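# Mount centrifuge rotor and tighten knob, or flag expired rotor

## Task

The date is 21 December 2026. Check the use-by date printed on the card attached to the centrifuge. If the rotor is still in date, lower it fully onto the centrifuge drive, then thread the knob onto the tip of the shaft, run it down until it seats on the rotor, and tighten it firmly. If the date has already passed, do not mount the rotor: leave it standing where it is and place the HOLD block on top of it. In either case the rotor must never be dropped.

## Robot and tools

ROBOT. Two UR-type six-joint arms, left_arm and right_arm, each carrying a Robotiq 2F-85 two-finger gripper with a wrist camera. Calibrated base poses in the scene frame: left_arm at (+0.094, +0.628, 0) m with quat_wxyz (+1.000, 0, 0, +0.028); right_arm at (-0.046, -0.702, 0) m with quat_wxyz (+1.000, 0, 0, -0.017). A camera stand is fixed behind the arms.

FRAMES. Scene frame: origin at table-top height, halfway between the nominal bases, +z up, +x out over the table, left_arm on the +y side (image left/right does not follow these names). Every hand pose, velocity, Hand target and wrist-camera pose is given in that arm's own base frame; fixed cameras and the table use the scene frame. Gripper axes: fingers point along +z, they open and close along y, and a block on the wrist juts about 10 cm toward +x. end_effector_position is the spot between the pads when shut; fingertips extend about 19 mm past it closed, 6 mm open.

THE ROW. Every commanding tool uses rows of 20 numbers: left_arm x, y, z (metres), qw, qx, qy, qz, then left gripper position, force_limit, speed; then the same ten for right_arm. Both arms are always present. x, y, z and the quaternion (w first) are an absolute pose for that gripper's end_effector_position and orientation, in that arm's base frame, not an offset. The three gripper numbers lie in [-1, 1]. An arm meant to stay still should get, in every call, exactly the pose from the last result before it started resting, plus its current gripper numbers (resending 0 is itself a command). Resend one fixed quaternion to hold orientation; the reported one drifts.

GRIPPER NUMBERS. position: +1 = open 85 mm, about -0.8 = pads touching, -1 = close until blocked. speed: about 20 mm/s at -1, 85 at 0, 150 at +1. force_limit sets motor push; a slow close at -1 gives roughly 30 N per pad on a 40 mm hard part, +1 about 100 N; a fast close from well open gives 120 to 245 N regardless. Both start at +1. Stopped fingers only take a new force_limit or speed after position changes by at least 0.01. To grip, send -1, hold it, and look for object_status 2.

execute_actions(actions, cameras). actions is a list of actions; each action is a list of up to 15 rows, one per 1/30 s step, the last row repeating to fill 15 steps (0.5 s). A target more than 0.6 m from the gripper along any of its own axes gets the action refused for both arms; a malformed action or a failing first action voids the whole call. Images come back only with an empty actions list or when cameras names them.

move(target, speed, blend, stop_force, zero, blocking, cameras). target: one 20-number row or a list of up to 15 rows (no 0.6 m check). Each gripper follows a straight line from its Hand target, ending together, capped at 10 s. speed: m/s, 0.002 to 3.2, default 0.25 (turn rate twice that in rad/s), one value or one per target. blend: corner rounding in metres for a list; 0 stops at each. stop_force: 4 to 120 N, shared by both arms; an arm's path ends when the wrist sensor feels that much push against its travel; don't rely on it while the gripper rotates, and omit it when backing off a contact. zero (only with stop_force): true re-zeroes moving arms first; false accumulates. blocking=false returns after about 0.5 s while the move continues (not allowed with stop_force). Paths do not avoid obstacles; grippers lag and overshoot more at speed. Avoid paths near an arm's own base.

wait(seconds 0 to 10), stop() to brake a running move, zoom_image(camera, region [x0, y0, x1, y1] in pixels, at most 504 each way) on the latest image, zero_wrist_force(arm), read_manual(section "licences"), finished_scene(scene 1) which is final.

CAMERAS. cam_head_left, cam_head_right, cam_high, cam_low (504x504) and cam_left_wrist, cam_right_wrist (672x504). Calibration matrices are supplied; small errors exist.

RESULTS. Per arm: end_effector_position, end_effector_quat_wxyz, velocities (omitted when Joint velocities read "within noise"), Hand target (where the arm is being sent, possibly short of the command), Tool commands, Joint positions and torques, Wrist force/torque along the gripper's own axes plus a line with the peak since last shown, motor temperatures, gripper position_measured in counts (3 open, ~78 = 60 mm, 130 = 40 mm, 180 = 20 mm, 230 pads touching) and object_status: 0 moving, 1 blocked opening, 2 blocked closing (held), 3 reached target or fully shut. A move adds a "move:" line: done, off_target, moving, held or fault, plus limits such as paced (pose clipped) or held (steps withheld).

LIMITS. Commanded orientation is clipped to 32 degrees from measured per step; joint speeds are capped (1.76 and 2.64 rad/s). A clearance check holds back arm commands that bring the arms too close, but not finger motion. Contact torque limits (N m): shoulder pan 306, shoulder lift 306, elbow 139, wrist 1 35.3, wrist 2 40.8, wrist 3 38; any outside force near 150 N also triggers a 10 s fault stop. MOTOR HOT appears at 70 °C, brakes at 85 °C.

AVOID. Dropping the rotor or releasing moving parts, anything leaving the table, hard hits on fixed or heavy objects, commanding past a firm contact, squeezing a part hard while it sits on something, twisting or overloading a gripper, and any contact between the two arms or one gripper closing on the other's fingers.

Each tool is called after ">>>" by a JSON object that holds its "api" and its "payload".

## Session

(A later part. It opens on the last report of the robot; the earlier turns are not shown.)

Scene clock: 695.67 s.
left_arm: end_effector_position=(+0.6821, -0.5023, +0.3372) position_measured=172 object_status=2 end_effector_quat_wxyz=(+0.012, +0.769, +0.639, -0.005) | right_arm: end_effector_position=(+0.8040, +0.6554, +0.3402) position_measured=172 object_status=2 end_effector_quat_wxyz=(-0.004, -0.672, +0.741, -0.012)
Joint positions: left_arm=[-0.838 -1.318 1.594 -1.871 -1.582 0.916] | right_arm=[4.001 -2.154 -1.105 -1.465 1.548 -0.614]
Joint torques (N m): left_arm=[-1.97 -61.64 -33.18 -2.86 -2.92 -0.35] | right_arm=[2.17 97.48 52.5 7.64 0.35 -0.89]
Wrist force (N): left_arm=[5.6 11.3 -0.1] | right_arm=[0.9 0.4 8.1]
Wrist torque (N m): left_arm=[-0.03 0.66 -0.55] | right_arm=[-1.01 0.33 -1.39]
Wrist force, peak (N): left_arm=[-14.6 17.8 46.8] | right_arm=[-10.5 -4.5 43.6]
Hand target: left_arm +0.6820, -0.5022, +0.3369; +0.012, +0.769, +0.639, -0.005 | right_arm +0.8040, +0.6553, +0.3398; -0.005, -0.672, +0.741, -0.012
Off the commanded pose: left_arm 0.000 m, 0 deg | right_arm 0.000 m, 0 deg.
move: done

>>> {"api": "move", "payload": {"target": [[0.6820,-0.5022,0.3395,0.0119,0.7688,0.6394,-0.0051,-1,1,-1,0.8040,0.6553,0.3425,0.0046,0.6717,-0.7408,0.0121,-1,1,-1],[0.6759,-0.5016,0.3395,0.0120,0.7518,0.6593,-0.0049,-1,1,-1,0.8102,0.6551,0.3425,0.0043,0.6909,-0.7230,0.0122,-1,1,-1],[0.6759,-0.5016,0.3369,0.0120,0.7518,0.6593,-0.0049,-1,1,-1,0.8102,0.6551,0.3398,0.0043,0.6909,-0.7230,0.0122,-1,1,-1]], "speed": [0.02,0.02,0.012]}}

Scene clock: 701.57 s.
left_arm: end_effector_position=(+0.6760, -0.5017, +0.3372) position_measured=172 object_status=2 end_effector_quat_wxyz=(+0.012, +0.752, +0.659, -0.005) | right_arm: end_effector_position=(+0.8103, +0.6551, +0.3401) position_measured=172 object_status=2 end_effector_quat_wxyz=(+0.004, +0.691, -0.723, +0.012)
Joint positions: left_arm=[-0.843 -1.327 1.606 -1.874 -1.581 0.858] | right_arm=[3.996 -2.162 -1.093 -1.468 1.547 -0.671]
Joint torques (N m): left_arm=[-6.68 -49.54 -40.31 -4.74 -3.51 0.59] | right_arm=[1.58 100.68 46.61 8.28 -2.63 4.62]
Wrist force (N): left_arm=[13.6 11.2 -1.3] | right_arm=[6.6 1.0 1.5]
Wrist torque (N m): left_arm=[0.15 0.68 -0.45] | right_arm=[-1.07 0.25 -1.17]
Wrist force, peak (N): left_arm=[-14.8 18.0 46.8] | right_arm=[-12.0 -3.7 43.5]
Hand target: left_arm +0.6759, -0.5016, +0.3369; +0.012, +0.752, +0.659, -0.005 | right_arm +0.8102, +0.6551, +0.3398; +0.004, +0.691, -0.723, +0.012
Off the commanded pose: left_arm 0.000 m, 0 deg | right_arm 0.000 m, 0 deg.
move: done

>>> {"api": "move", "payload": {"target": [[0.6759,-0.5016,0.3740,0.0120,0.7518,0.6593,-0.0049,-1,1,-1,0.8102,0.6551,0.3770,0.0043,0.6909,-0.7230,0.0122,-1,1,-1],[0.6789,-0.5018,0.3740,0.0120,0.7604,0.6494,-0.0050,-1,1,-1,0.8071,0.6551,0.3770,0.0045,0.6813,-0.7320,0.0122,-1,1,-1],[0.6789,-0.5018,0.3400,0.0120,0.7604,0.6494,-0.0050,-1,1,-1,0.8071,0.6551,0.3430,0.0045,0.6813,-0.7320,0.0122,-1,1,-1],[0.6789,-0.5018,0.3368,0.0120,0.7604,0.6494,-0.0050,-1,1,-1,0.8071,0.6551,0.3398,0.0045,0.6813,-0.7320,0.0122,-1,1,-1]], "speed": [0.05,0.02,0.035,0.012]}}

Scene clock: 720.83 s.
left_arm: end_effector_position=(+0.6789, -0.5018, +0.3367) position_measured=172 object_status=2 end_effector_quat_wxyz=(+0.012, +0.760, +0.649, -0.005) | right_arm: end_effector_position=(+0.8071, +0.6551, +0.3397) position_measured=172 object_status=2 end_effector_quat_wxyz=(+0.004, +0.681, -0.732, +0.012)
Joint positions: left_arm=[-0.841 -1.323 1.601 -1.873 -1.581 0.887] | right_arm=[3.998 -2.158 -1.099 -1.467 1.548 -0.642]
Joint torques (N m): left_arm=[-7.92 -83.28 -56.63 -3.14 -0.94 -0.42] | right_arm=[-12.32 123.16 67.88 9.49 -2.35 -0.54]
Wrist force (N): left_arm=[-7.9 14.5 26.5] | right_arm=[-3.3 -1.2 29.3]
Wrist torque (N m): left_arm=[-0.13 0.61 -0.59] | right_arm=[-0.65 0.28 -1.44]
Wrist force, peak (N): left_arm=[-17.0 18.1 53.7] | right_arm=[-8.6 -4.2 46.0]
Hand target: left_arm +0.6789, -0.5018, +0.3368; +0.012, +0.760, +0.649, -0.005 | right_arm +0.8071, +0.6551, +0.3398; +0.004, +0.681, -0.732, +0.012
Off the commanded pose: left_arm 0.000 m, 0 deg | right_arm 0.000 m, 0 deg.
move: done

>>> {"api": "move", "payload": {"target": [0.6789,-0.5018,0.3345,0.0120,0.7604,0.6494,-0.0050,-1,1,-1,0.8071,0.6551,0.3375,0.0045,0.6813,-0.7320,0.0122,-1,1,-1], "speed": 0.012}}

>>> {"api": "move", "payload": {"target": [0.6789,-0.5018,0.3325,0.0120,0.7604,0.6494,-0.0050,-1,1,-1,0.8071,0.6551,0.3355,0.0045,0.6813,-0.7320,0.0122,-1,1,-1], "speed": 0.012}}

Scene clock: 723.70 s.
left_arm: end_effector_position=(+0.6789, -0.5018, +0.3345) position_measured=172 object_status=2 end_effector_quat_wxyz=(+0.012, +0.760, +0.649, -0.005) | right_arm: end_effector_position=(+0.8071, +0.6551, +0.3375) position_measured=172 object_status=2 end_effector_quat_wxyz=(+0.004, +0.681, -0.732, +0.012)
Joint positions: left_arm=[-0.841 -1.322 1.603 -1.877 -1.581 0.887] | right_arm=[3.998 -2.158 -1.103 -1.463 1.547 -0.642]
Joint torques (N m): left_arm=[-7.09 -77.88 -50.62 -4.88 -0.17 -0.5] | right_arm=[-7.51 119.05 61.06 11.55 -3.59 -0.27]
Wrist force (N): left_arm=[-8.2 14.4 25.4] | right_arm=[-3.9 -1.3 29.2]
Wrist torque (N m): left_arm=[-0.18 0.64 -0.62] | right_arm=[-0.70 0.30 -1.44]
Wrist force, peak (N): left_arm=[-7.0 14.3 29.5] | right_arm=[-1.9 -0.6 31.5]
Hand target: left_arm +0.6789, -0.5018, +0.3345; +0.012, +0.760, +0.649, -0.005 | right_arm +0.8071, +0.6551, +0.3375; +0.004, +0.681, -0.732, +0.012
Off the commanded pose: left_arm 0.000 m, 0 deg | right_arm 0.000 m, 0 deg.
move: done

Scene clock: 724.40 s.
left_arm: end_effector_position=(+0.6789, -0.5018, +0.3327) position_measured=172 object_status=2 end_effector_quat_wxyz=(+0.012, +0.760, +0.649, -0.005) | right_arm: end_effector_position=(+0.8071, +0.6551, +0.3356) position_measured=172 object_status=2 end_effector_quat_wxyz=(+0.004, +0.681, -0.732, +0.012)
Joint positions: left_arm=[-0.841 -1.321 1.606 -1.88 -1.581 0.887] | right_arm=[3.998 -2.159 -1.105 -1.46 1.547 -0.642]
Joint torques (N m): left_arm=[-6.99 -55.32 -32.25 -5.02 -1.06 -0.47] | right_arm=[-7.72 105.81 48.46 11.34 -3.2 -0.11]
Wrist force (N): left_arm=[5.3 11.3 -2.3] | right_arm=[3.9 0.7 9.9]
Wrist torque (N m): left_arm=[0.06 0.66 -0.54] | right_arm=[-0.86 0.31 -1.39]
Wrist force, peak (N): left_arm=[-8.0 14.6 26.3] | right_arm=[-4.0 -1.3 29.9]
Hand target: left_arm +0.6789, -0.5018, +0.3325; +0.012, +0.760, +0.649, -0.005 | right_arm +0.8071, +0.6551, +0.3355; +0.004, +0.681, -0.732, +0.012
Off the commanded pose: left_arm 0.000 m, 0 deg | right_arm 0.000 m, 0 deg.
move: done

>>> {"api": "move", "payload": {"target": [0.6789,-0.5018,0.3318,0.0120,0.7604,0.6494,-0.0050,-1,1,-1,0.8071,0.6551,0.3348,0.0045,0.6813,-0.7320,0.0122,-1,1,-1], "speed": 0.01}}

Scene clock: 726.83 s.
left_arm: end_effector_position=(+0.6789, -0.5018, +0.3319) position_measured=172 object_status=2 end_effector_quat_wxyz=(+0.012, +0.760, +0.649, -0.005) | right_arm: end_effector_position=(+0.8071, +0.6551, +0.3349) position_measured=172 object_status=2 end_effector_quat_wxyz=(+0.004, +0.681, -0.732, +0.012)
Joint positions: left_arm=[-0.841 -1.32 1.607 -1.881 -1.581 0.887] | right_arm=[3.998 -2.159 -1.106 -1.459 1.547 -0.642]
Joint torques (N m): left_arm=[-8.5 -20.51 -6.94 -0.45 -5.02 -0.3] | right_arm=[-6.3 79.59 35.9 10.61 0.83 0.23]
Wrist force (N): left_arm=[7.8 11.1 -38.7] | right_arm=[9.0 0.6 -11.0]
Wrist torque (N m): left_arm=[0.52 0.86 -0.55] | right_arm=[-1.35 0.11 -1.40]
Wrist force, peak (N): left_arm=[7.8 11.1 -38.7] | right_arm=[8.8 1.0 -11.4]
Hand target: left_arm +0.6789, -0.5018, +0.3318; +0.012, +0.760, +0.649, -0.005 | right_arm +0.8071, +0.6551, +0.3348; +0.004, +0.681, -0.732, +0.012
Off the commanded pose: left_arm 0.000 m, 0 deg | right_arm 0.000 m, 0 deg.
move: done

>>> {"api": "move", "payload": {"target": [[0.6789,-0.5018,0.3325,0.0120,0.7604,0.6494,-0.0050,-1,1,-1,0.8071,0.6551,0.3354,0.0045,0.6813,-0.7320,0.0122,-1,1,-1],[0.6789,-0.5018,0.3325,0.0120,0.7604,0.6494,-0.0050,0.2,1,-1,0.8071,0.6551,0.3354,0.0045,0.6813,-0.7320,0.0122,0.2,1,-1]], "speed": 0.01, "cameras": ["cam_head_left","cam_left_wrist","cam_right_wrist"]}}

Scene clock: 731.70 s.
left_arm: end_effector_position=(+0.6789, -0.5018, +0.3325) position_measured=104 object_status=0 end_effector_quat_wxyz=(+0.012, +0.760, +0.649, -0.005) | right_arm: end_effector_position=(+0.8071, +0.6551, +0.3354) position_measured=104 object_status=0 end_effector_quat_wxyz=(+0.005, +0.681, -0.732, +0.012)
Joint positions: left_arm=[-0.841 -1.321 1.606 -1.88 -1.581 0.887] | right_arm=[3.998 -2.159 -1.105 -1.46 1.547 -0.642]
Joint torques (N m): left_arm=[-8.05 -78.41 -61.67 -8.53 1.35 -0.12] | right_arm=[5.98 120.25 38.22 6.6 1.81 1.1]
Wrist force (N): left_arm=[0.4 -0.2 0.8] | right_arm=[-7.3 -4.0 0.2]
Wrist torque (N m): left_arm=[0.24 0.25 0.14] | right_arm=[-0.64 1.28 -0.09]
Wrist force, peak (N): left_arm=[10.0 9.8 -45.1] | right_arm=[9.7 1.1 -12.4]
Hand target: left_arm +0.6789, -0.5018, +0.3325; +0.012, +0.760, +0.649, -0.005 | right_arm +0.8071, +0.6551, +0.3354; +0.004, +0.681, -0.732, +0.012
Off the commanded pose: left_arm 0.000 m, 0 deg | right_arm 0.000 m, 0 deg.
move: done
camera_calibration:
cam_left_wrist: T_world_to_cam=[[0.985915, -0.164828, 0.0283292, -0.752316], [-0.163519, -0.914466, 0.370153, -0.453747], [-0.0351056, -0.369572, -0.928539, 0.273111], [0, 0, 0, 1]] pos_world=[0.677111, -0.438005, 0.442862]
cam_right_wrist: T_world_to_cam=[[-0.997294, 0.0734015, -0.0042185, 0.763638], [0.0686222, 0.949885, 0.304975, -0.762179], [0.0263927, 0.30386, -0.952351, 0.23062], [0, 0, 0, 1]] pos_world=[0.807787, 0.597854, 0.455297]
Images, in order (width x height): cam_head_left 504x504, cam_left_wrist 672x504, cam_right_wrist 672x504.

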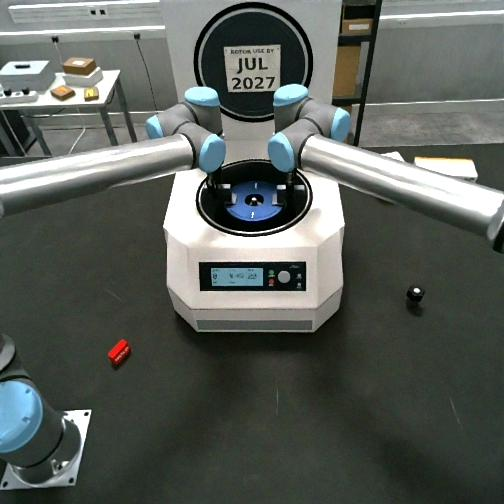

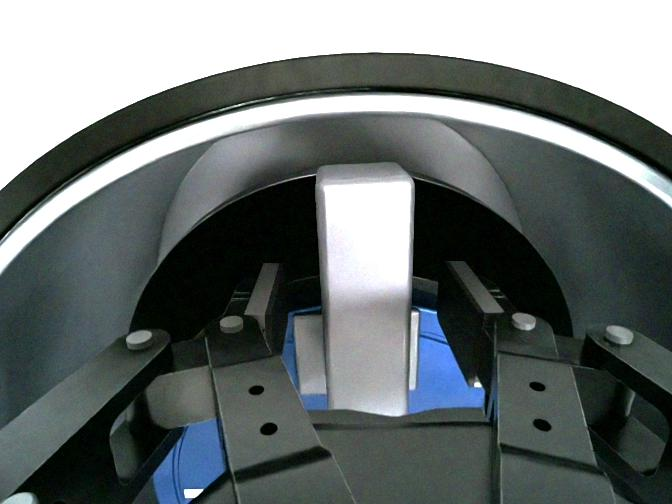

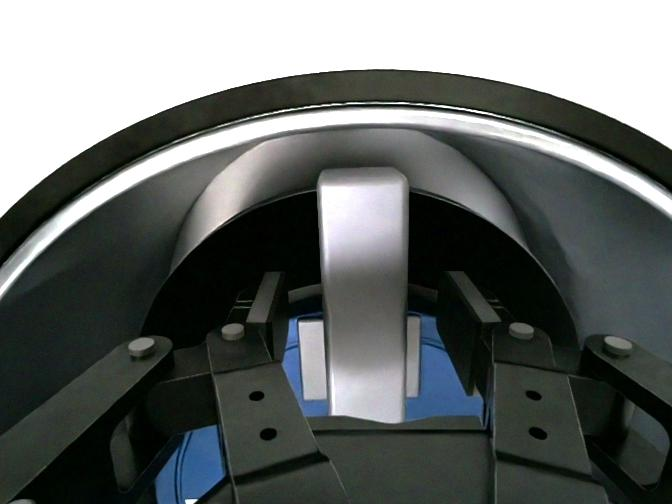

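>>> {"api": "move", "payload": {"target": [[0.6789,-0.5018,0.3325,0.0120,0.7604,0.6494,-0.0050,0.2,1,-1,0.8071,0.6551,0.4200,0.0045,0.6813,-0.7320,0.0122,0.2,1,-1],[0.6789,-0.5018,0.3325,0.0120,0.7604,0.6494,-0.0050,0.2,1,-1,0.8071,0.6400,0.5300,0.0,0.6813,-0.7320,0.0,0.2,1,-1],[0.6789,-0.5018,0.3325,0.0120,0.7604,0.6494,-0.0050,0.2,1,-1,0.6200,0.2600,0.4000,0.0,0.6813,-0.7320,0.0,0.2,1,-1],[0.6789,-0.5018,0.3325,0.0120,0.7604,0.6494,-0.0050,0.2,1,-1,0.6040,0.2400,0.2000,0.0,0.6813,-0.7320,0.0,0.2,1,-1]], "speed": [0.08,0.2,0.3,0.2], "blend": [0.02,0.05,0.08,0], "cameras": ["cam_right_wrist","cam_head_left","cam_high"]}}

Scene clock: 749.73 s.
left_arm: end_effector_position=(+0.6789, -0.5018, +0.3325) position_measured=104 object_status=3 end_effector_quat_wxyz=(+0.012, +0.760, +0.649, -0.005) | right_arm: end_effector_position=(+0.6041, +0.2400, +0.2001) position_measured=104 object_status=3 end_effector_quat_wxyz=(+0.000, +0.681, -0.732, +0.000)
Joint positions: left_arm=[-0.841 -1.321 1.606 -1.88 -1.581 0.887] | right_arm=[3.791 -1.612 -2.1 -1 1.571 -0.85]
Joint torques (N m): left_arm=[-6.43 -74.55 -61.3 -8.61 1.32 -0.14] | right_arm=[6.41 49.18 34.95 6.81 2.11 1.09]
Wrist force (N): left_arm=[0.5 -0.2 1.0] | right_arm=[-7.8 -4.1 0.4]
Wrist torque (N m): left_arm=[0.23 0.24 0.15] | right_arm=[-0.68 1.31 0.13]
Wrist force, peak (N): left_arm=[0.5 0.0 1.6] | right_arm=[-9.6 -5.0 -1.5]
Hand target: left_arm +0.6789, -0.5018, +0.3325; +0.012, +0.760, +0.649, -0.005 | right_arm +0.6040, +0.2400, +0.2000; +0.000, +0.681, -0.732, +0.000
Off the commanded pose: left_arm 0.000 m, 0 deg | right_arm 0.000 m, 0 deg.
move: done
camera_calibration:
cam_right_wrist: T_world_to_cam=[[-0.997278, 0.0733505, 0.00754576, 0.588664], [0.0717797, 0.942277, 0.32705, -0.317167], [0.0168791, 0.326701, -0.944977, 0.23198], [0, 0, 0, 1]] pos_world=[0.605912, 0.179892, 0.318503]
Images, in order (width x height): cam_head_left 504x504, cam_high 504x504, cam_right_wrist 672x504.

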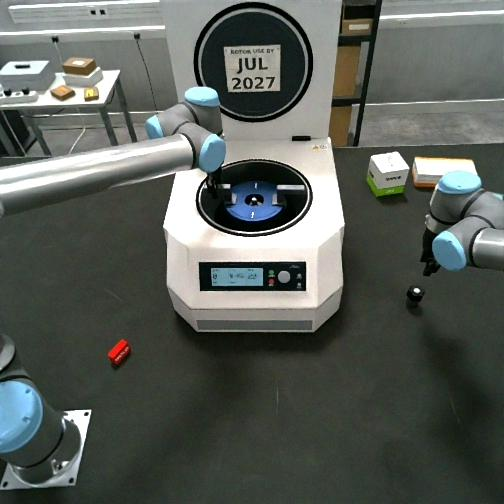

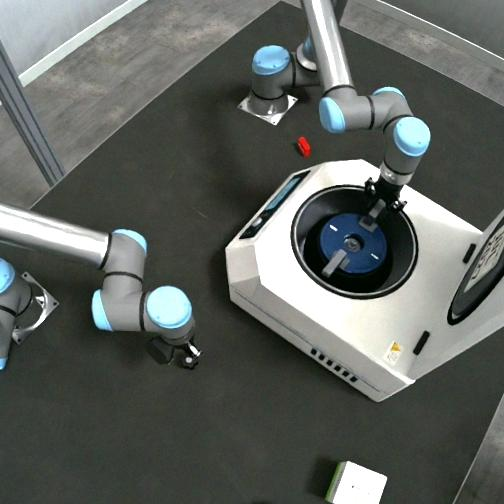

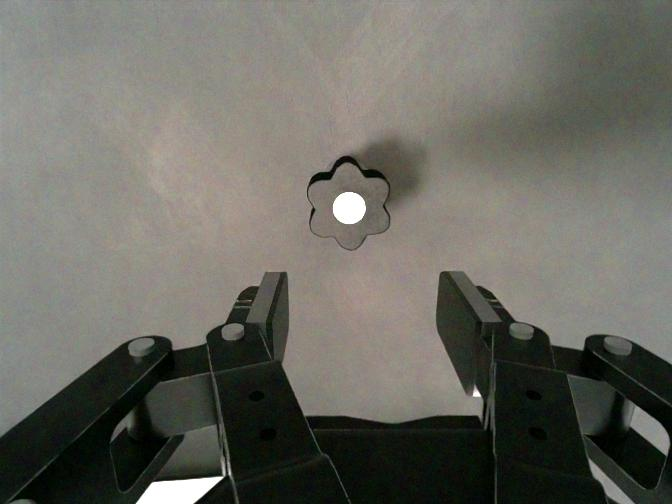

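>>> {"api": "zoom_image", "payload": {"camera": "cam_right_wrist", "region": [290, 145, 410, 265]}}

Scaled by 4.200 from the camera's 672x504 image, which has a finer 960x720 frame.

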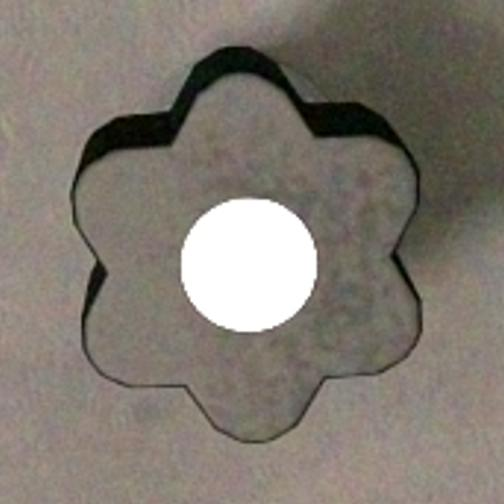

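>>> {"api": "move", "payload": {"target": [0.6789,-0.5018,0.3325,0.0120,0.7604,0.6494,-0.0050,0.2,1,-1,0.6036,0.2470,0.1100,0.0,0.6813,-0.7320,0.0,0.9,1,0], "speed": 0.15, "cameras": ["cam_right_wrist","cam_head_left","cam_high","cam_low"]}}

>>> {"api": "zoom_image", "payload": {"camera": "cam_right_wrist", "region": [250, 160, 450, 310]}}

>>> {"api": "zoom_image", "payload": {"camera": "cam_head_left", "region": [390, 270, 440, 315]}}

>>> {"api": "zoom_image", "payload": {"camera": "cam_low", "region": [375, 170, 425, 215]}}

Scene clock: 766.63 s.
left_arm: end_effector_position=(+0.6789, -0.5018, +0.3325) position_measured=104 object_status=3 end_effector_quat_wxyz=(+0.012, +0.760, +0.649, -0.005) | right_arm: end_effector_position=(+0.6035, +0.2470, +0.1100) position_measured=16 object_status=3 end_effector_quat_wxyz=(+0.000, +0.681, -0.732, +0.000)
Joint positions: left_arm=[-0.841 -1.321 1.606 -1.88 -1.581 0.887] | right_arm=[3.8 -1.723 -2.175 -0.814 1.571 -0.84]
Joint torques (N m): left_arm=[-7.63 -74.83 -61.45 -8.45 1.33 -0.15] | right_arm=[-5.2 45.43 42.15 6.01 1.45 -1.39]
Wrist force (N): left_arm=[0.1 0.0 0.9] | right_arm=[-7.5 -3.6 0.0]
Wrist torque (N m): left_arm=[0.26 0.30 0.15] | right_arm=[-0.61 1.26 0.15]
Wrist force, peak (N): left_arm=[0.5 -0.4 1.3] | right_arm=[-7.4 -4.2 -2.8]
Hand target: left_arm +0.6789, -0.5018, +0.3325; +0.012, +0.760, +0.649, -0.005 | right_arm +0.6036, +0.2470, +0.1100; +0.000, +0.681, -0.732, +0.000
Off the commanded pose: left_arm 0.000 m, 0 deg | right_arm 0.000 m, 0 deg.
move: done
camera_calibration:
cam_right_wrist: T_world_to_cam=[[-0.997279, 0.0733198, 0.00763294, 0.588311], [0.0717809, 0.94231, 0.326954, -0.294372], [0.0167796, 0.326612, -0.945009, 0.144705], [0, 0, 0, 1]] pos_world=[0.605412, 0.186993, 0.228504]
Images, in order (width x height): cam_head_left 504x504, cam_high 504x504, cam_low 504x504, cam_right_wrist 672x504.

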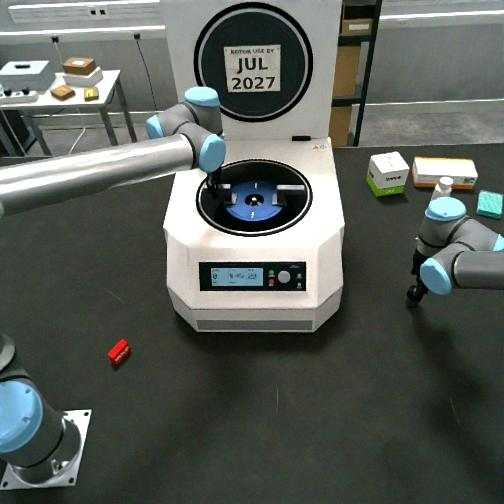

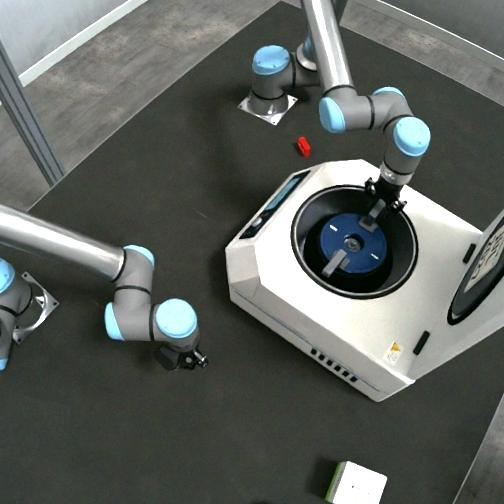

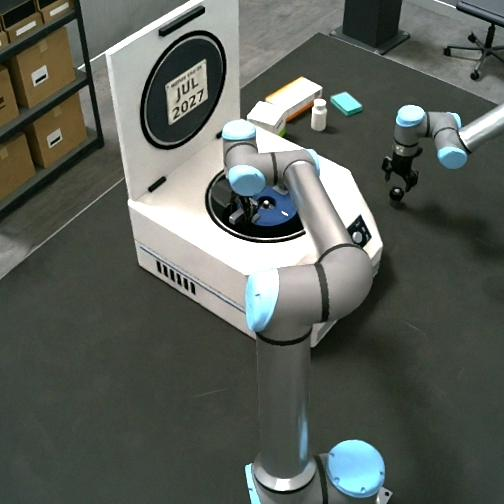

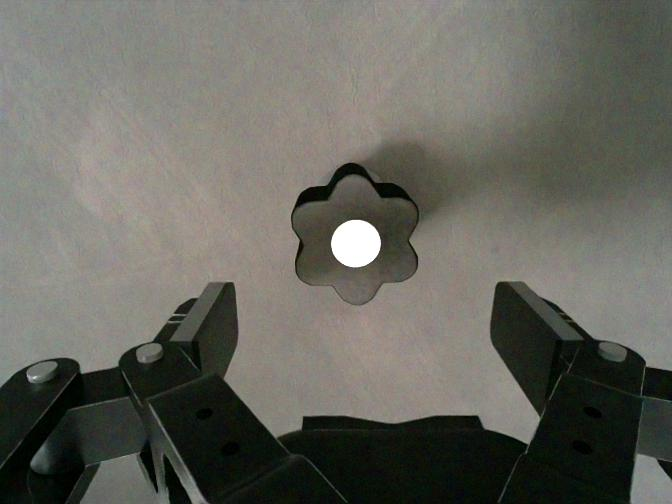

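Scaled by 2.520 from the camera's 672x504 image, which has a finer 960x720 frame.

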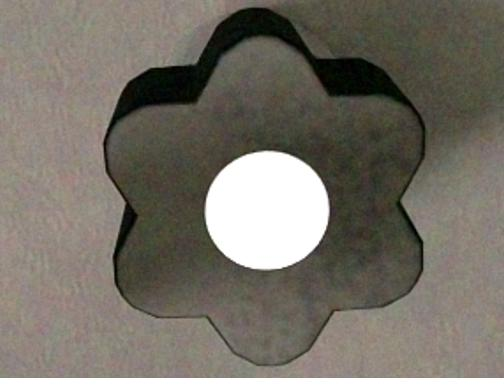

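Scaled by 10.080 from the camera's 504x504 image, which has a finer 720x720 frame.

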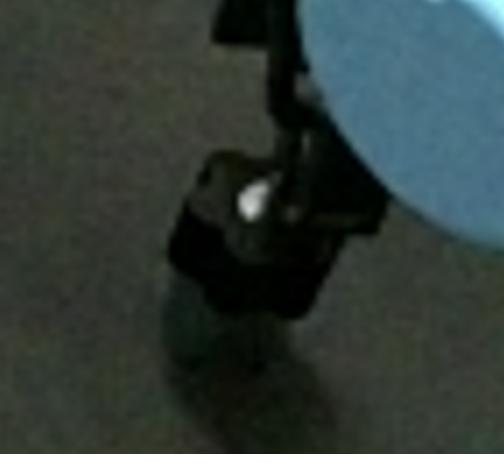

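Scaled by 10.080 from the camera's 504x504 image, which has a finer 720x720 frame.

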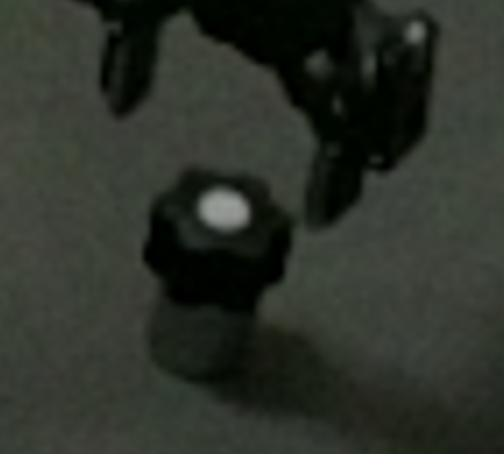

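>>> {"api": "move", "payload": {"target": [[0.6789,-0.5018,0.3325,0.0120,0.7604,0.6494,-0.0050,0.2,1,-1,0.6037,0.2448,0.0900,0.0,0.6997,-0.7145,0.0,0.9,1,0],[0.6789,-0.5018,0.3325,0.0120,0.7604,0.6494,-0.0050,0.2,1,-1,0.6037,0.2448,0.0460,0.0,0.6997,-0.7145,0.0,0.9,1,0]], "speed": [0.1,0.06], "cameras": ["cam_right_wrist","cam_low"]}}

Scene clock: 781.83 s.
left_arm: end_effector_position=(+0.6789, -0.5018, +0.3325) position_measured=104 object_status=3 end_effector_quat_wxyz=(+0.012, +0.760, +0.649, -0.005) | right_arm: end_effector_position=(+0.6036, +0.2447, +0.0459) position_measured=16 object_status=3 end_effector_quat_wxyz=(+0.000, +0.700, -0.714, +0.000) end_effector_velocity=(+0.000, +0.001, +0.002) end_effector_angular_velocity=(+0.002, +0.002, +0.000)
Joint positions: left_arm=[-0.841 -1.321 1.606 -1.88 -1.581 0.887] | right_arm=[3.797 -1.817 -2.217 -0.678 1.571 -0.894]
Joint velocities: left_arm=[within noise] | right_arm=[0 0.004 0.001 -0.005 0.002 0.001]
Joint torques (N m): left_arm=[-7.85 -72.15 -60.01 -8.11 1.42 -0.35] | right_arm=[8.71 78.47 42.76 3.02 2.1 -1.22]
Wrist force (N): left_arm=[0.3 -0.2 0.9] | right_arm=[-7.3 -3.3 0.0]
Wrist torque (N m): left_arm=[0.24 0.27 0.14] | right_arm=[-0.54 1.23 0.16]
Wrist force, peak (N): left_arm=[0.6 0.1 1.3] | right_arm=[-7.8 -3.7 -1.8]
Hand target: left_arm +0.6789, -0.5018, +0.3325; +0.012, +0.760, +0.649, -0.005 | right_arm +0.6037, +0.2448, +0.0460; +0.000, +0.700, -0.714, +0.000
Off the commanded pose: left_arm 0.000 m, 0 deg | right_arm 0.000 m, 0 deg.
move: done
camera_calibration:
cam_right_wrist: T_world_to_cam=[[-0.999714, 0.0226253, 0.00773201, 0.60285], [0.0239098, 0.944753, 0.32691, -0.242849], [0.0000916178, 0.327002, -0.945024, 0.0947863], [0, 0, 0, 1]] pos_world=[0.608476, 0.184797, 0.164304]
Images, in order (width x height): cam_low 504x504, cam_right_wrist 672x504.

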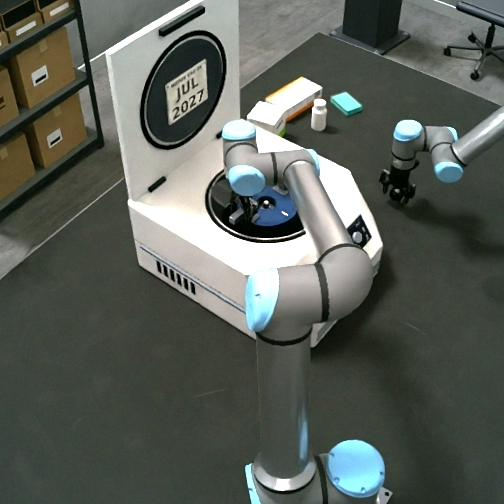

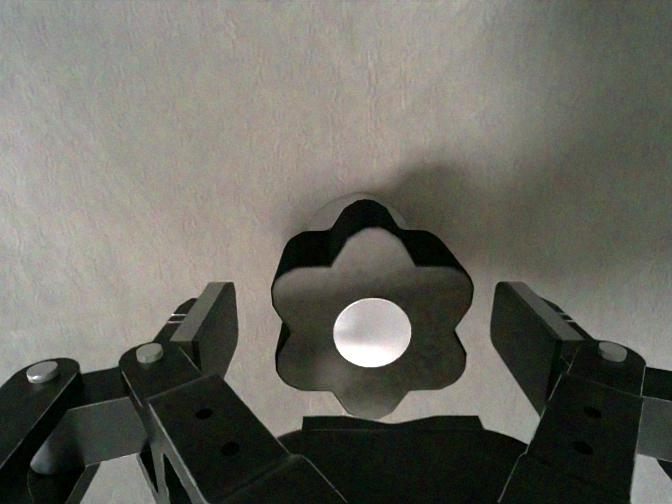

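>>> {"api": "zoom_image", "payload": {"camera": "cam_right_wrist", "region": [250, 180, 500, 430]}}

Scaled by 2.016 from the camera's 672x504 image, which has a finer 960x720 frame.

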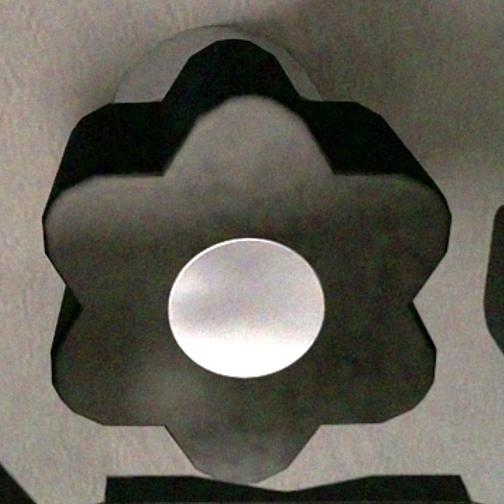

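>>> {"api": "move", "payload": {"target": [[0.6789,-0.5018,0.3325,0.0120,0.7604,0.6494,-0.0050,0.2,1,-1,0.6027,0.2448,0.0460,0.0,0.6997,-0.7145,0.0,0.9,1,0],[0.6789,-0.5018,0.3325,0.0120,0.7604,0.6494,-0.0050,0.2,1,-1,0.6027,0.2448,0.0460,0.0,0.6997,-0.7145,0.0,-1,-0.8,-0.7]], "speed": 0.03, "cameras": ["cam_right_wrist"]}}

Scene clock: 792.83 s.
left_arm: end_effector_position=(+0.6789, -0.5018, +0.3325) position_measured=104 object_status=3 end_effector_quat_wxyz=(+0.012, +0.760, +0.649, -0.005) | right_arm: end_effector_position=(+0.6027, +0.2448, +0.0460) position_measured=110 object_status=2 end_effector_quat_wxyz=(+0.000, +0.700, -0.714, +0.000)
Joint positions: left_arm=[-0.841 -1.321 1.606 -1.88 -1.581 0.887] | right_arm=[3.798 -1.816 -2.219 -0.678 1.571 -0.893]
Joint torques (N m): left_arm=[-7.41 -70.59 -60.6 -8.31 1.43 -0.04] | right_arm=[9.19 58.64 31.23 5.67 2.1 0.38]
Wrist force (N): left_arm=[0.5 -0.3 1.0] | right_arm=[-5.1 -0.5 -17.5]
Wrist torque (N m): left_arm=[0.21 0.24 0.14] | right_arm=[-0.59 1.31 0.17]
Wrist force, peak (N): left_arm=[0.4 -0.1 1.4] | right_arm=[-4.6 -0.7 -18.5]
Hand target: left_arm +0.6789, -0.5018, +0.3325; +0.012, +0.760, +0.649, -0.005 | right_arm +0.6027, +0.2448, +0.0460; +0.000, +0.700, -0.714, +0.000
Off the commanded pose: left_arm 0.000 m, 0 deg | right_arm 0.000 m, 0 deg.
move: done
camera_calibration:
cam_right_wrist: T_world_to_cam=[[-0.999716, 0.0225975, 0.00751358, 0.601989], [0.0238121, 0.944712, 0.327036, -0.24294], [0.000292033, 0.327122, -0.944982, 0.0947915], [0, 0, 0, 1]] pos_world=[0.607575, 0.184896, 0.164503]
Images, in order (width x height): cam_right_wrist 672x504.

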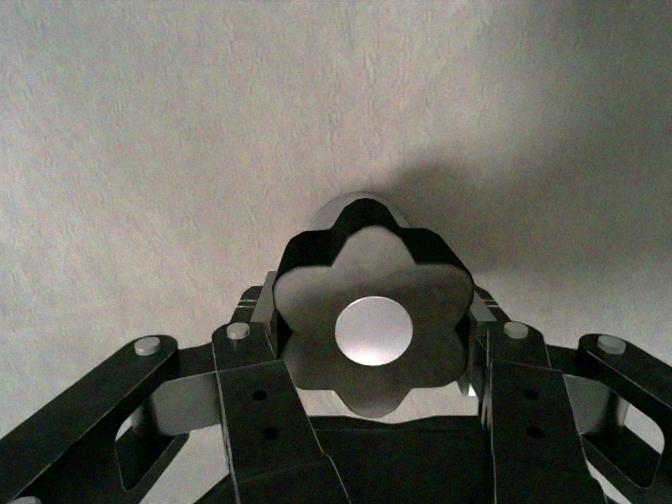

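>>> {"api": "move", "payload": {"target": [[0.6789,-0.5018,0.3325,0.0120,0.7604,0.6494,-0.0050,0.2,1,-1,0.6027,0.2448,0.0800,0.0,0.6997,-0.7145,0.0,-1,-0.8,-0.7],[0.6789,-0.5018,0.3325,0.0120,0.7604,0.6494,-0.0050,0.2,1,-1,0.6050,0.2500,0.1800,0.0,0.9848,-0.1737,0.0,-1,-0.8,-0.7],[0.6789,-0.5018,0.3325,0.0120,0.7604,0.6494,-0.0050,0.2,1,-1,0.6200,0.2800,0.3300,0.0,0.8660,0.5,0.0,-1,-0.8,-0.7],[0.6789,-0.5018,0.3325,0.0120,0.7604,0.6494,-0.0050,0.2,1,-1,0.6500,0.3500,0.4300,0.0,0.4226,0.9063,0.0,-1,-0.8,-0.7],[0.6789,-0.5018,0.3325,0.0120,0.7604,0.6494,-0.0050,0.2,1,-1,0.7000,0.5000,0.4800,0.0,-0.0872,0.9962,0.0,-1,-0.8,-0.7]], "speed": [0.06,0.5,0.5,0.5,0.5], "blend": [0.01,0.04,0.05,0.05,0]}}

>>> {"api": "move", "payload": {"target": [0.6789,-0.5018,0.3325,0.0120,0.7604,0.6494,-0.0050,0.2,1,-1,0.8114,0.7752,0.4520,0.0,-0.0872,0.9962,0.0,-1,-0.8,-0.7], "speed": 0.2, "cameras": ["cam_right_wrist","cam_head_left","cam_high","cam_low"]}}

Scene clock: 812.10 s.
left_arm: end_effector_position=(+0.6789, -0.5018, +0.3325) position_measured=104 object_status=3 end_effector_quat_wxyz=(+0.012, +0.760, +0.649, -0.005) | right_arm: end_effector_position=(+0.6999, +0.5001, +0.4799) position_measured=110 object_status=2 end_effector_quat_wxyz=(+0.000, -0.087, +0.996, +0.000)
Joint positions: left_arm=[-0.841 -1.321 1.606 -1.88 -1.581 0.887] | right_arm=[3.966 -1.82 -1.34 -1.552 1.571 -5.634]
Joint torques (N m): left_arm=[-7.48 -69.29 -60.27 -8.24 1.7 0.32] | right_arm=[-12.86 87.37 51.23 8.84 0.2 -1.71]
Wrist force (N): left_arm=[0.4 0.0 0.9] | right_arm=[-7.6 -3.7 4.7]
Wrist torque (N m): left_arm=[0.26 0.26 0.15] | right_arm=[-0.58 1.32 0.18]
Wrist force, peak (N): left_arm=[0.6 0.2 1.6] | right_arm=[-4.4 0.1 -18.8]
Hand target: left_arm +0.6789, -0.5018, +0.3325; +0.012, +0.760, +0.649, -0.005 | right_arm +0.7000, +0.5000, +0.4800; +0.000, -0.087, +0.996, +0.000
Off the commanded pose: left_arm 0.000 m, 0 deg | right_arm 0.000 m, 0 deg.
move: done

Scene clock: 813.93 s.
left_arm: end_effector_position=(+0.6789, -0.5018, +0.3325) position_measured=104 object_status=3 end_effector_quat_wxyz=(+0.012, +0.760, +0.649, -0.005) | right_arm: end_effector_position=(+0.8068, +0.7656, +0.4525) position_measured=110 object_status=2 end_effector_quat_wxyz=(+0.001, -0.087, +0.996, +0.001)
Joint positions: left_arm=[-0.841 -1.321 1.606 -1.88 -1.581 0.887] | right_arm=[4.058 -2.318 -0.638 -1.754 1.571 -5.541]
Joint torques (N m): left_arm=[-7.24 -67.59 -60.78 -8.07 1.57 0.12] | right_arm=[-6.49 136.01 42.55 6.07 -2.68 1.34]
Wrist force (N): left_arm=[0.3 0.0 1.2] | right_arm=[-7.8 -3.6 4.5]
Wrist torque (N m): left_arm=[0.26 0.26 0.15] | right_arm=[-0.65 1.33 -0.08]
Wrist force, peak (N): left_arm=[1.0 -0.2 1.0] | right_arm=[-22.6 11.8 4.7]
Hand target: left_arm +0.6789, -0.5018, +0.3325; +0.012, +0.760, +0.649, -0.005 | right_arm +0.8069, +0.7656, +0.4523; +0.001, -0.087, +0.996, +0.001
Off the commanded pose: left_arm 0.000 m, 0 deg | right_arm 0.011 m, 0 deg.
move: held (right_arm; a check stopped the path); limits=held
pose unreachable (right arm): on one or more control steps of this call, first in action 0 (counted from 0), this arm could not follow its commanded pose, so it was not sent that pose on those steps. It may still have moved: this result reports where it is.
cause: moving toward the commanded pose would bring a part of the arm too close to another arm (this arm's gripper and the left arm's gripper, 13 mm apart when this arm was first held).
camera_calibration:
cam_right_wrist: T_world_to_cam=[[-0.172171, 0.985024, 0.0091836, -0.614056], [0.930714, 0.15961, 0.329082, -1.00425], [0.322688, 0.0652058, -0.944257, 0.248444], [0, 0, 0, 1]] pos_world=[0.748779, 0.748949, 0.570715]
Images, in order (width x height): cam_head_left 504x504, cam_high 504x504, cam_low 504x504, cam_right_wrist 672x504.

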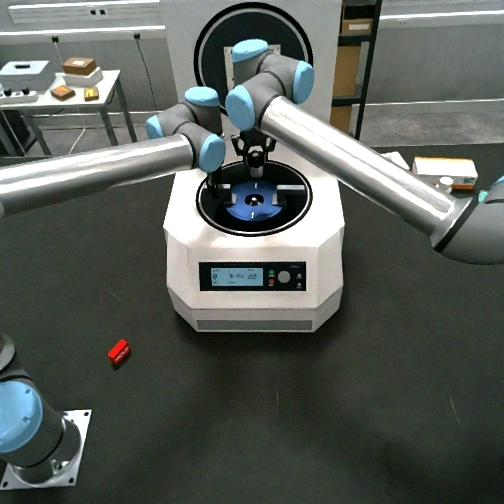

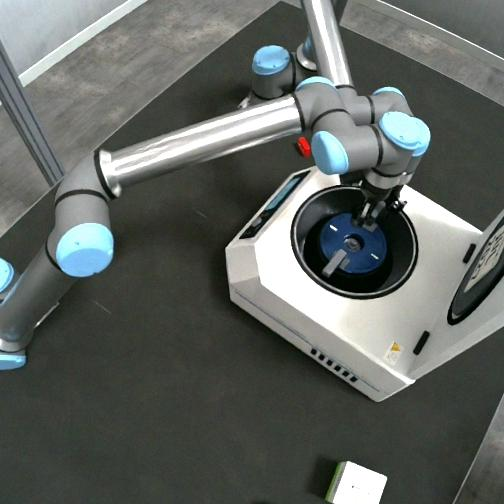

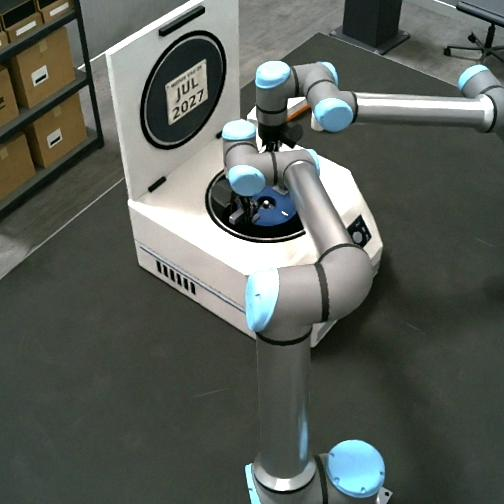

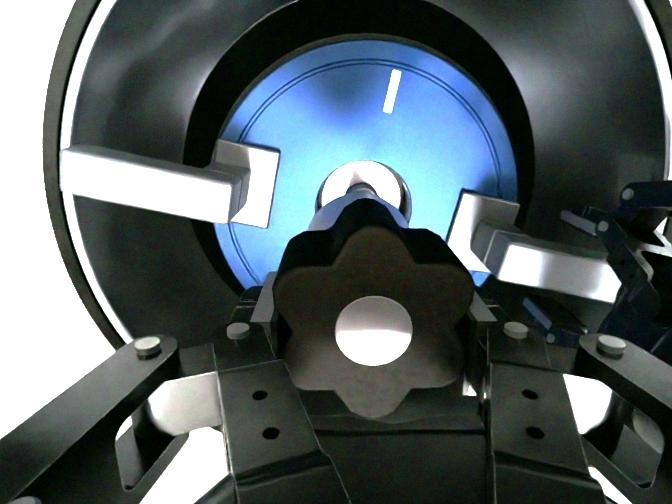

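>>> {"api": "move", "payload": {"target": [0.6824,-0.4740,0.3325,0.1246,0.7480,0.6375,-0.1370,0.2,1,-1,0.8068,0.7656,0.4525,0.0,-0.0872,0.9962,0.0,-1,-0.8,-0.7], "speed": 0.08, "cameras": ["cam_left_wrist","cam_right_wrist","cam_head_left"]}}

Scene clock: 821.90 s.
left_arm: end_effector_position=(+0.6824, -0.4739, +0.3324) position_measured=104 object_status=3 end_effector_quat_wxyz=(+0.125, +0.748, +0.637, -0.137) | right_arm: end_effector_position=(+0.8068, +0.7656, +0.4525) position_measured=110 object_status=2 end_effector_quat_wxyz=(+0.000, -0.087, +0.996, +0.000)
Joint positions: left_arm=[-0.713 -1.373 1.749 -2.16 -1.879 0.984] | right_arm=[4.058 -2.32 -0.633 -1.759 1.571 -5.541]
Joint torques (N m): left_arm=[-9.14 -52.99 -60.99 -3.87 1.24 -0.48] | right_arm=[6.52 108.62 58.03 2.64 2.07 3.18]
Wrist force (N): left_arm=[0.7 -0.3 1.2] | right_arm=[-8.7 -1.7 4.2]
Wrist torque (N m): left_arm=[0.21 0.26 0.12] | right_arm=[-0.34 1.45 -0.08]
Wrist force, peak (N): left_arm=[1.4 -0.2 1.0] | right_arm=[-9.0 -1.8 4.9]
Hand target: left_arm +0.6824, -0.4740, +0.3325; +0.125, +0.748, +0.637, -0.137 | right_arm +0.8068, +0.7656, +0.4525; +0.000, -0.087, +0.996, +0.000
Off the commanded pose: left_arm 0.000 m, 0 deg | right_arm 0.000 m, 0 deg.
move: done
camera_calibration:
cam_left_wrist: T_world_to_cam=[[0.986864, -0.158685, 0.0302932, -0.749503], [-0.138367, -0.733465, 0.665495, -0.457156], [-0.0833849, -0.660945, -0.745787, 0.117671], [0, 0, 0, 1]] pos_world=[0.686214, -0.376468, 0.414698]
cam_right_wrist: T_world_to_cam=[[-0.172098, 0.985051, 0.00754889, -0.613367], [0.931346, 0.160209, 0.327, -1.00427], [0.320902, 0.0633064, -0.944994, 0.251724], [0, 0, 0, 1]] pos_world=[0.748984, 0.749155, 0.570903]
Images, in order (width x height): cam_head_left 504x504, cam_left_wrist 672x504, cam_right_wrist 672x504.

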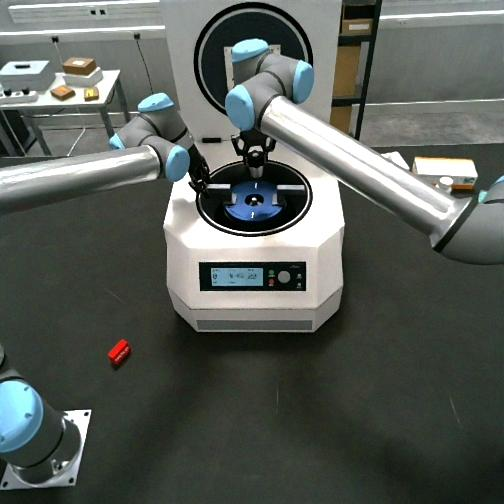

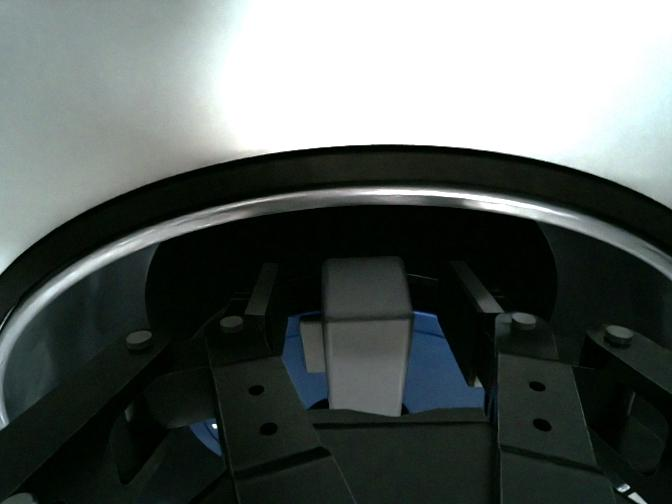

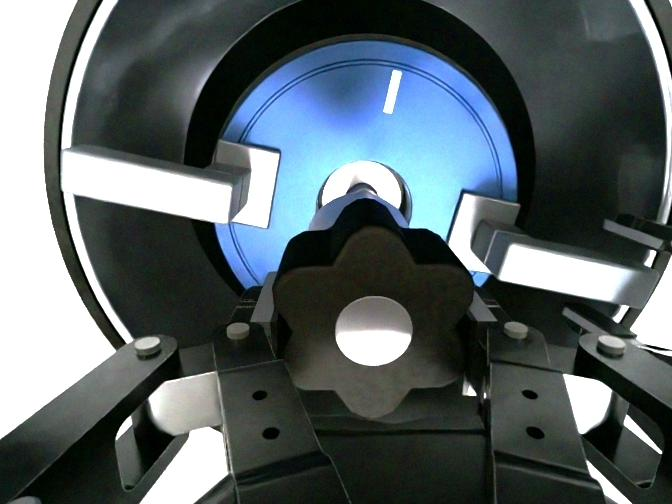

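>>> {"api": "zoom_image", "payload": {"camera": "cam_right_wrist", "region": [290, 140, 440, 250]}}

Scaled by 3.360 from the camera's 672x504 image, which has a finer 960x720 frame.

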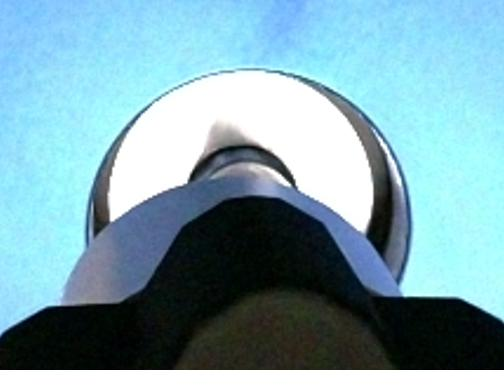

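>>> {"api": "move", "payload": {"target": [[0.6816,-0.4800,0.3325,0.1246,0.7480,0.6375,-0.1370,0.2,1,-1,0.8121,0.7774,0.4500,0.0,-0.0872,0.9962,0.0,-1,-0.8,-0.7],[0.6816,-0.4800,0.3325,0.1246,0.7480,0.6375,-0.1370,0.2,1,-1,0.8121,0.7774,0.4500,0.0,0.6428,0.7660,0.0,-1,-0.8,-0.7],[0.6816,-0.4800,0.3325,0.1246,0.7480,0.6375,-0.1370,0.2,1,-1,0.8121,0.7774,0.4500,0.0,0.9962,0.0872,0.0,-1,-0.8,-0.7]], "speed": [0.1,0.5,0.5], "cameras": ["cam_right_wrist"]}}

>>> {"api": "zoom_image", "payload": {"camera": "cam_right_wrist", "region": [270, 120, 440, 250]}}

Scene clock: 841.43 s.
left_arm: end_effector_position=(+0.6816, -0.4800, +0.3325) position_measured=104 object_status=3 end_effector_quat_wxyz=(+0.125, +0.748, +0.637, -0.137) | right_arm: end_effector_position=(+0.8122, +0.7774, +0.4500) position_measured=110 object_status=2 end_effector_quat_wxyz=(+0.000, +0.996, +0.087, +0.000)
Joint positions: left_arm=[-0.72 -1.37 1.745 -2.161 -1.877 0.977] | right_arm=[4.061 -2.353 -0.58 -1.779 1.571 -2.397]
Joint torques (N m): left_arm=[10.86 -73.45 -36.13 -3.95 -1.17 0.99] | right_arm=[11.13 129.54 42.32 6.18 -1.15 2.57]
Wrist force (N): left_arm=[0.4 -0.4 0.9] | right_arm=[-8.0 -2.8 4.3]
Wrist torque (N m): left_arm=[0.18 0.32 0.13] | right_arm=[-0.50 1.36 -0.06]
Wrist force, peak (N): left_arm=[0.5 0.0 1.4] | right_arm=[-9.0 -1.9 4.5]
Hand target: left_arm +0.6816, -0.4800, +0.3325; +0.125, +0.748, +0.637, -0.137 | right_arm +0.8121, +0.7774, +0.4500; +0.000, +0.996, +0.087, +0.000
Off the commanded pose: left_arm 0.000 m, 0 deg | right_arm 0.000 m, 0 deg.
move: done
camera_calibration:
cam_right_wrist: T_world_to_cam=[[0.17213, -0.985045, 0.00764184, 0.627874], [-0.93134, -0.160208, 0.327015, 0.751585], [-0.3209, -0.063406, -0.944988, 0.866657], [0, 0, 0, 1]] pos_world=[0.870016, 0.793846, 0.568404]
Images, in order (width x height): cam_right_wrist 672x504.

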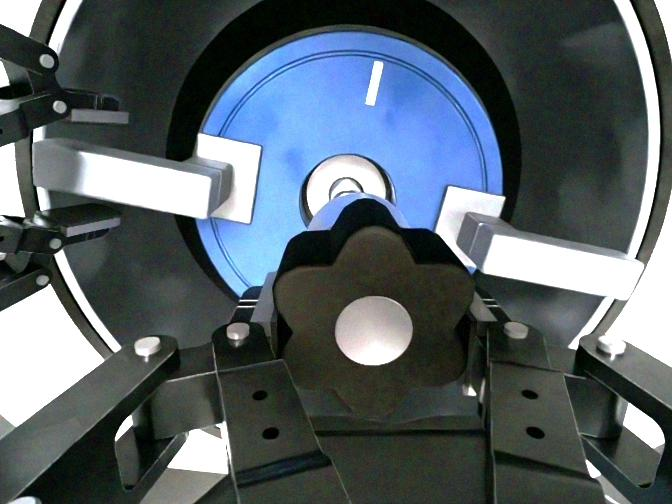

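Scaled by 2.965 from the camera's 672x504 image, which has a finer 960x720 frame.

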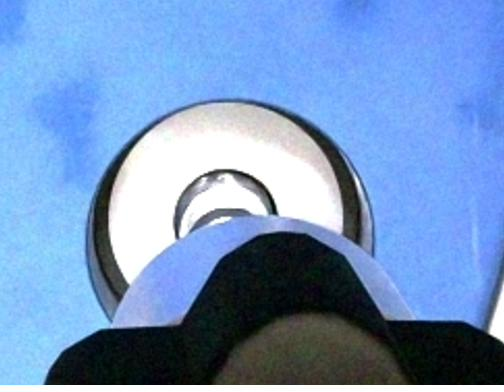

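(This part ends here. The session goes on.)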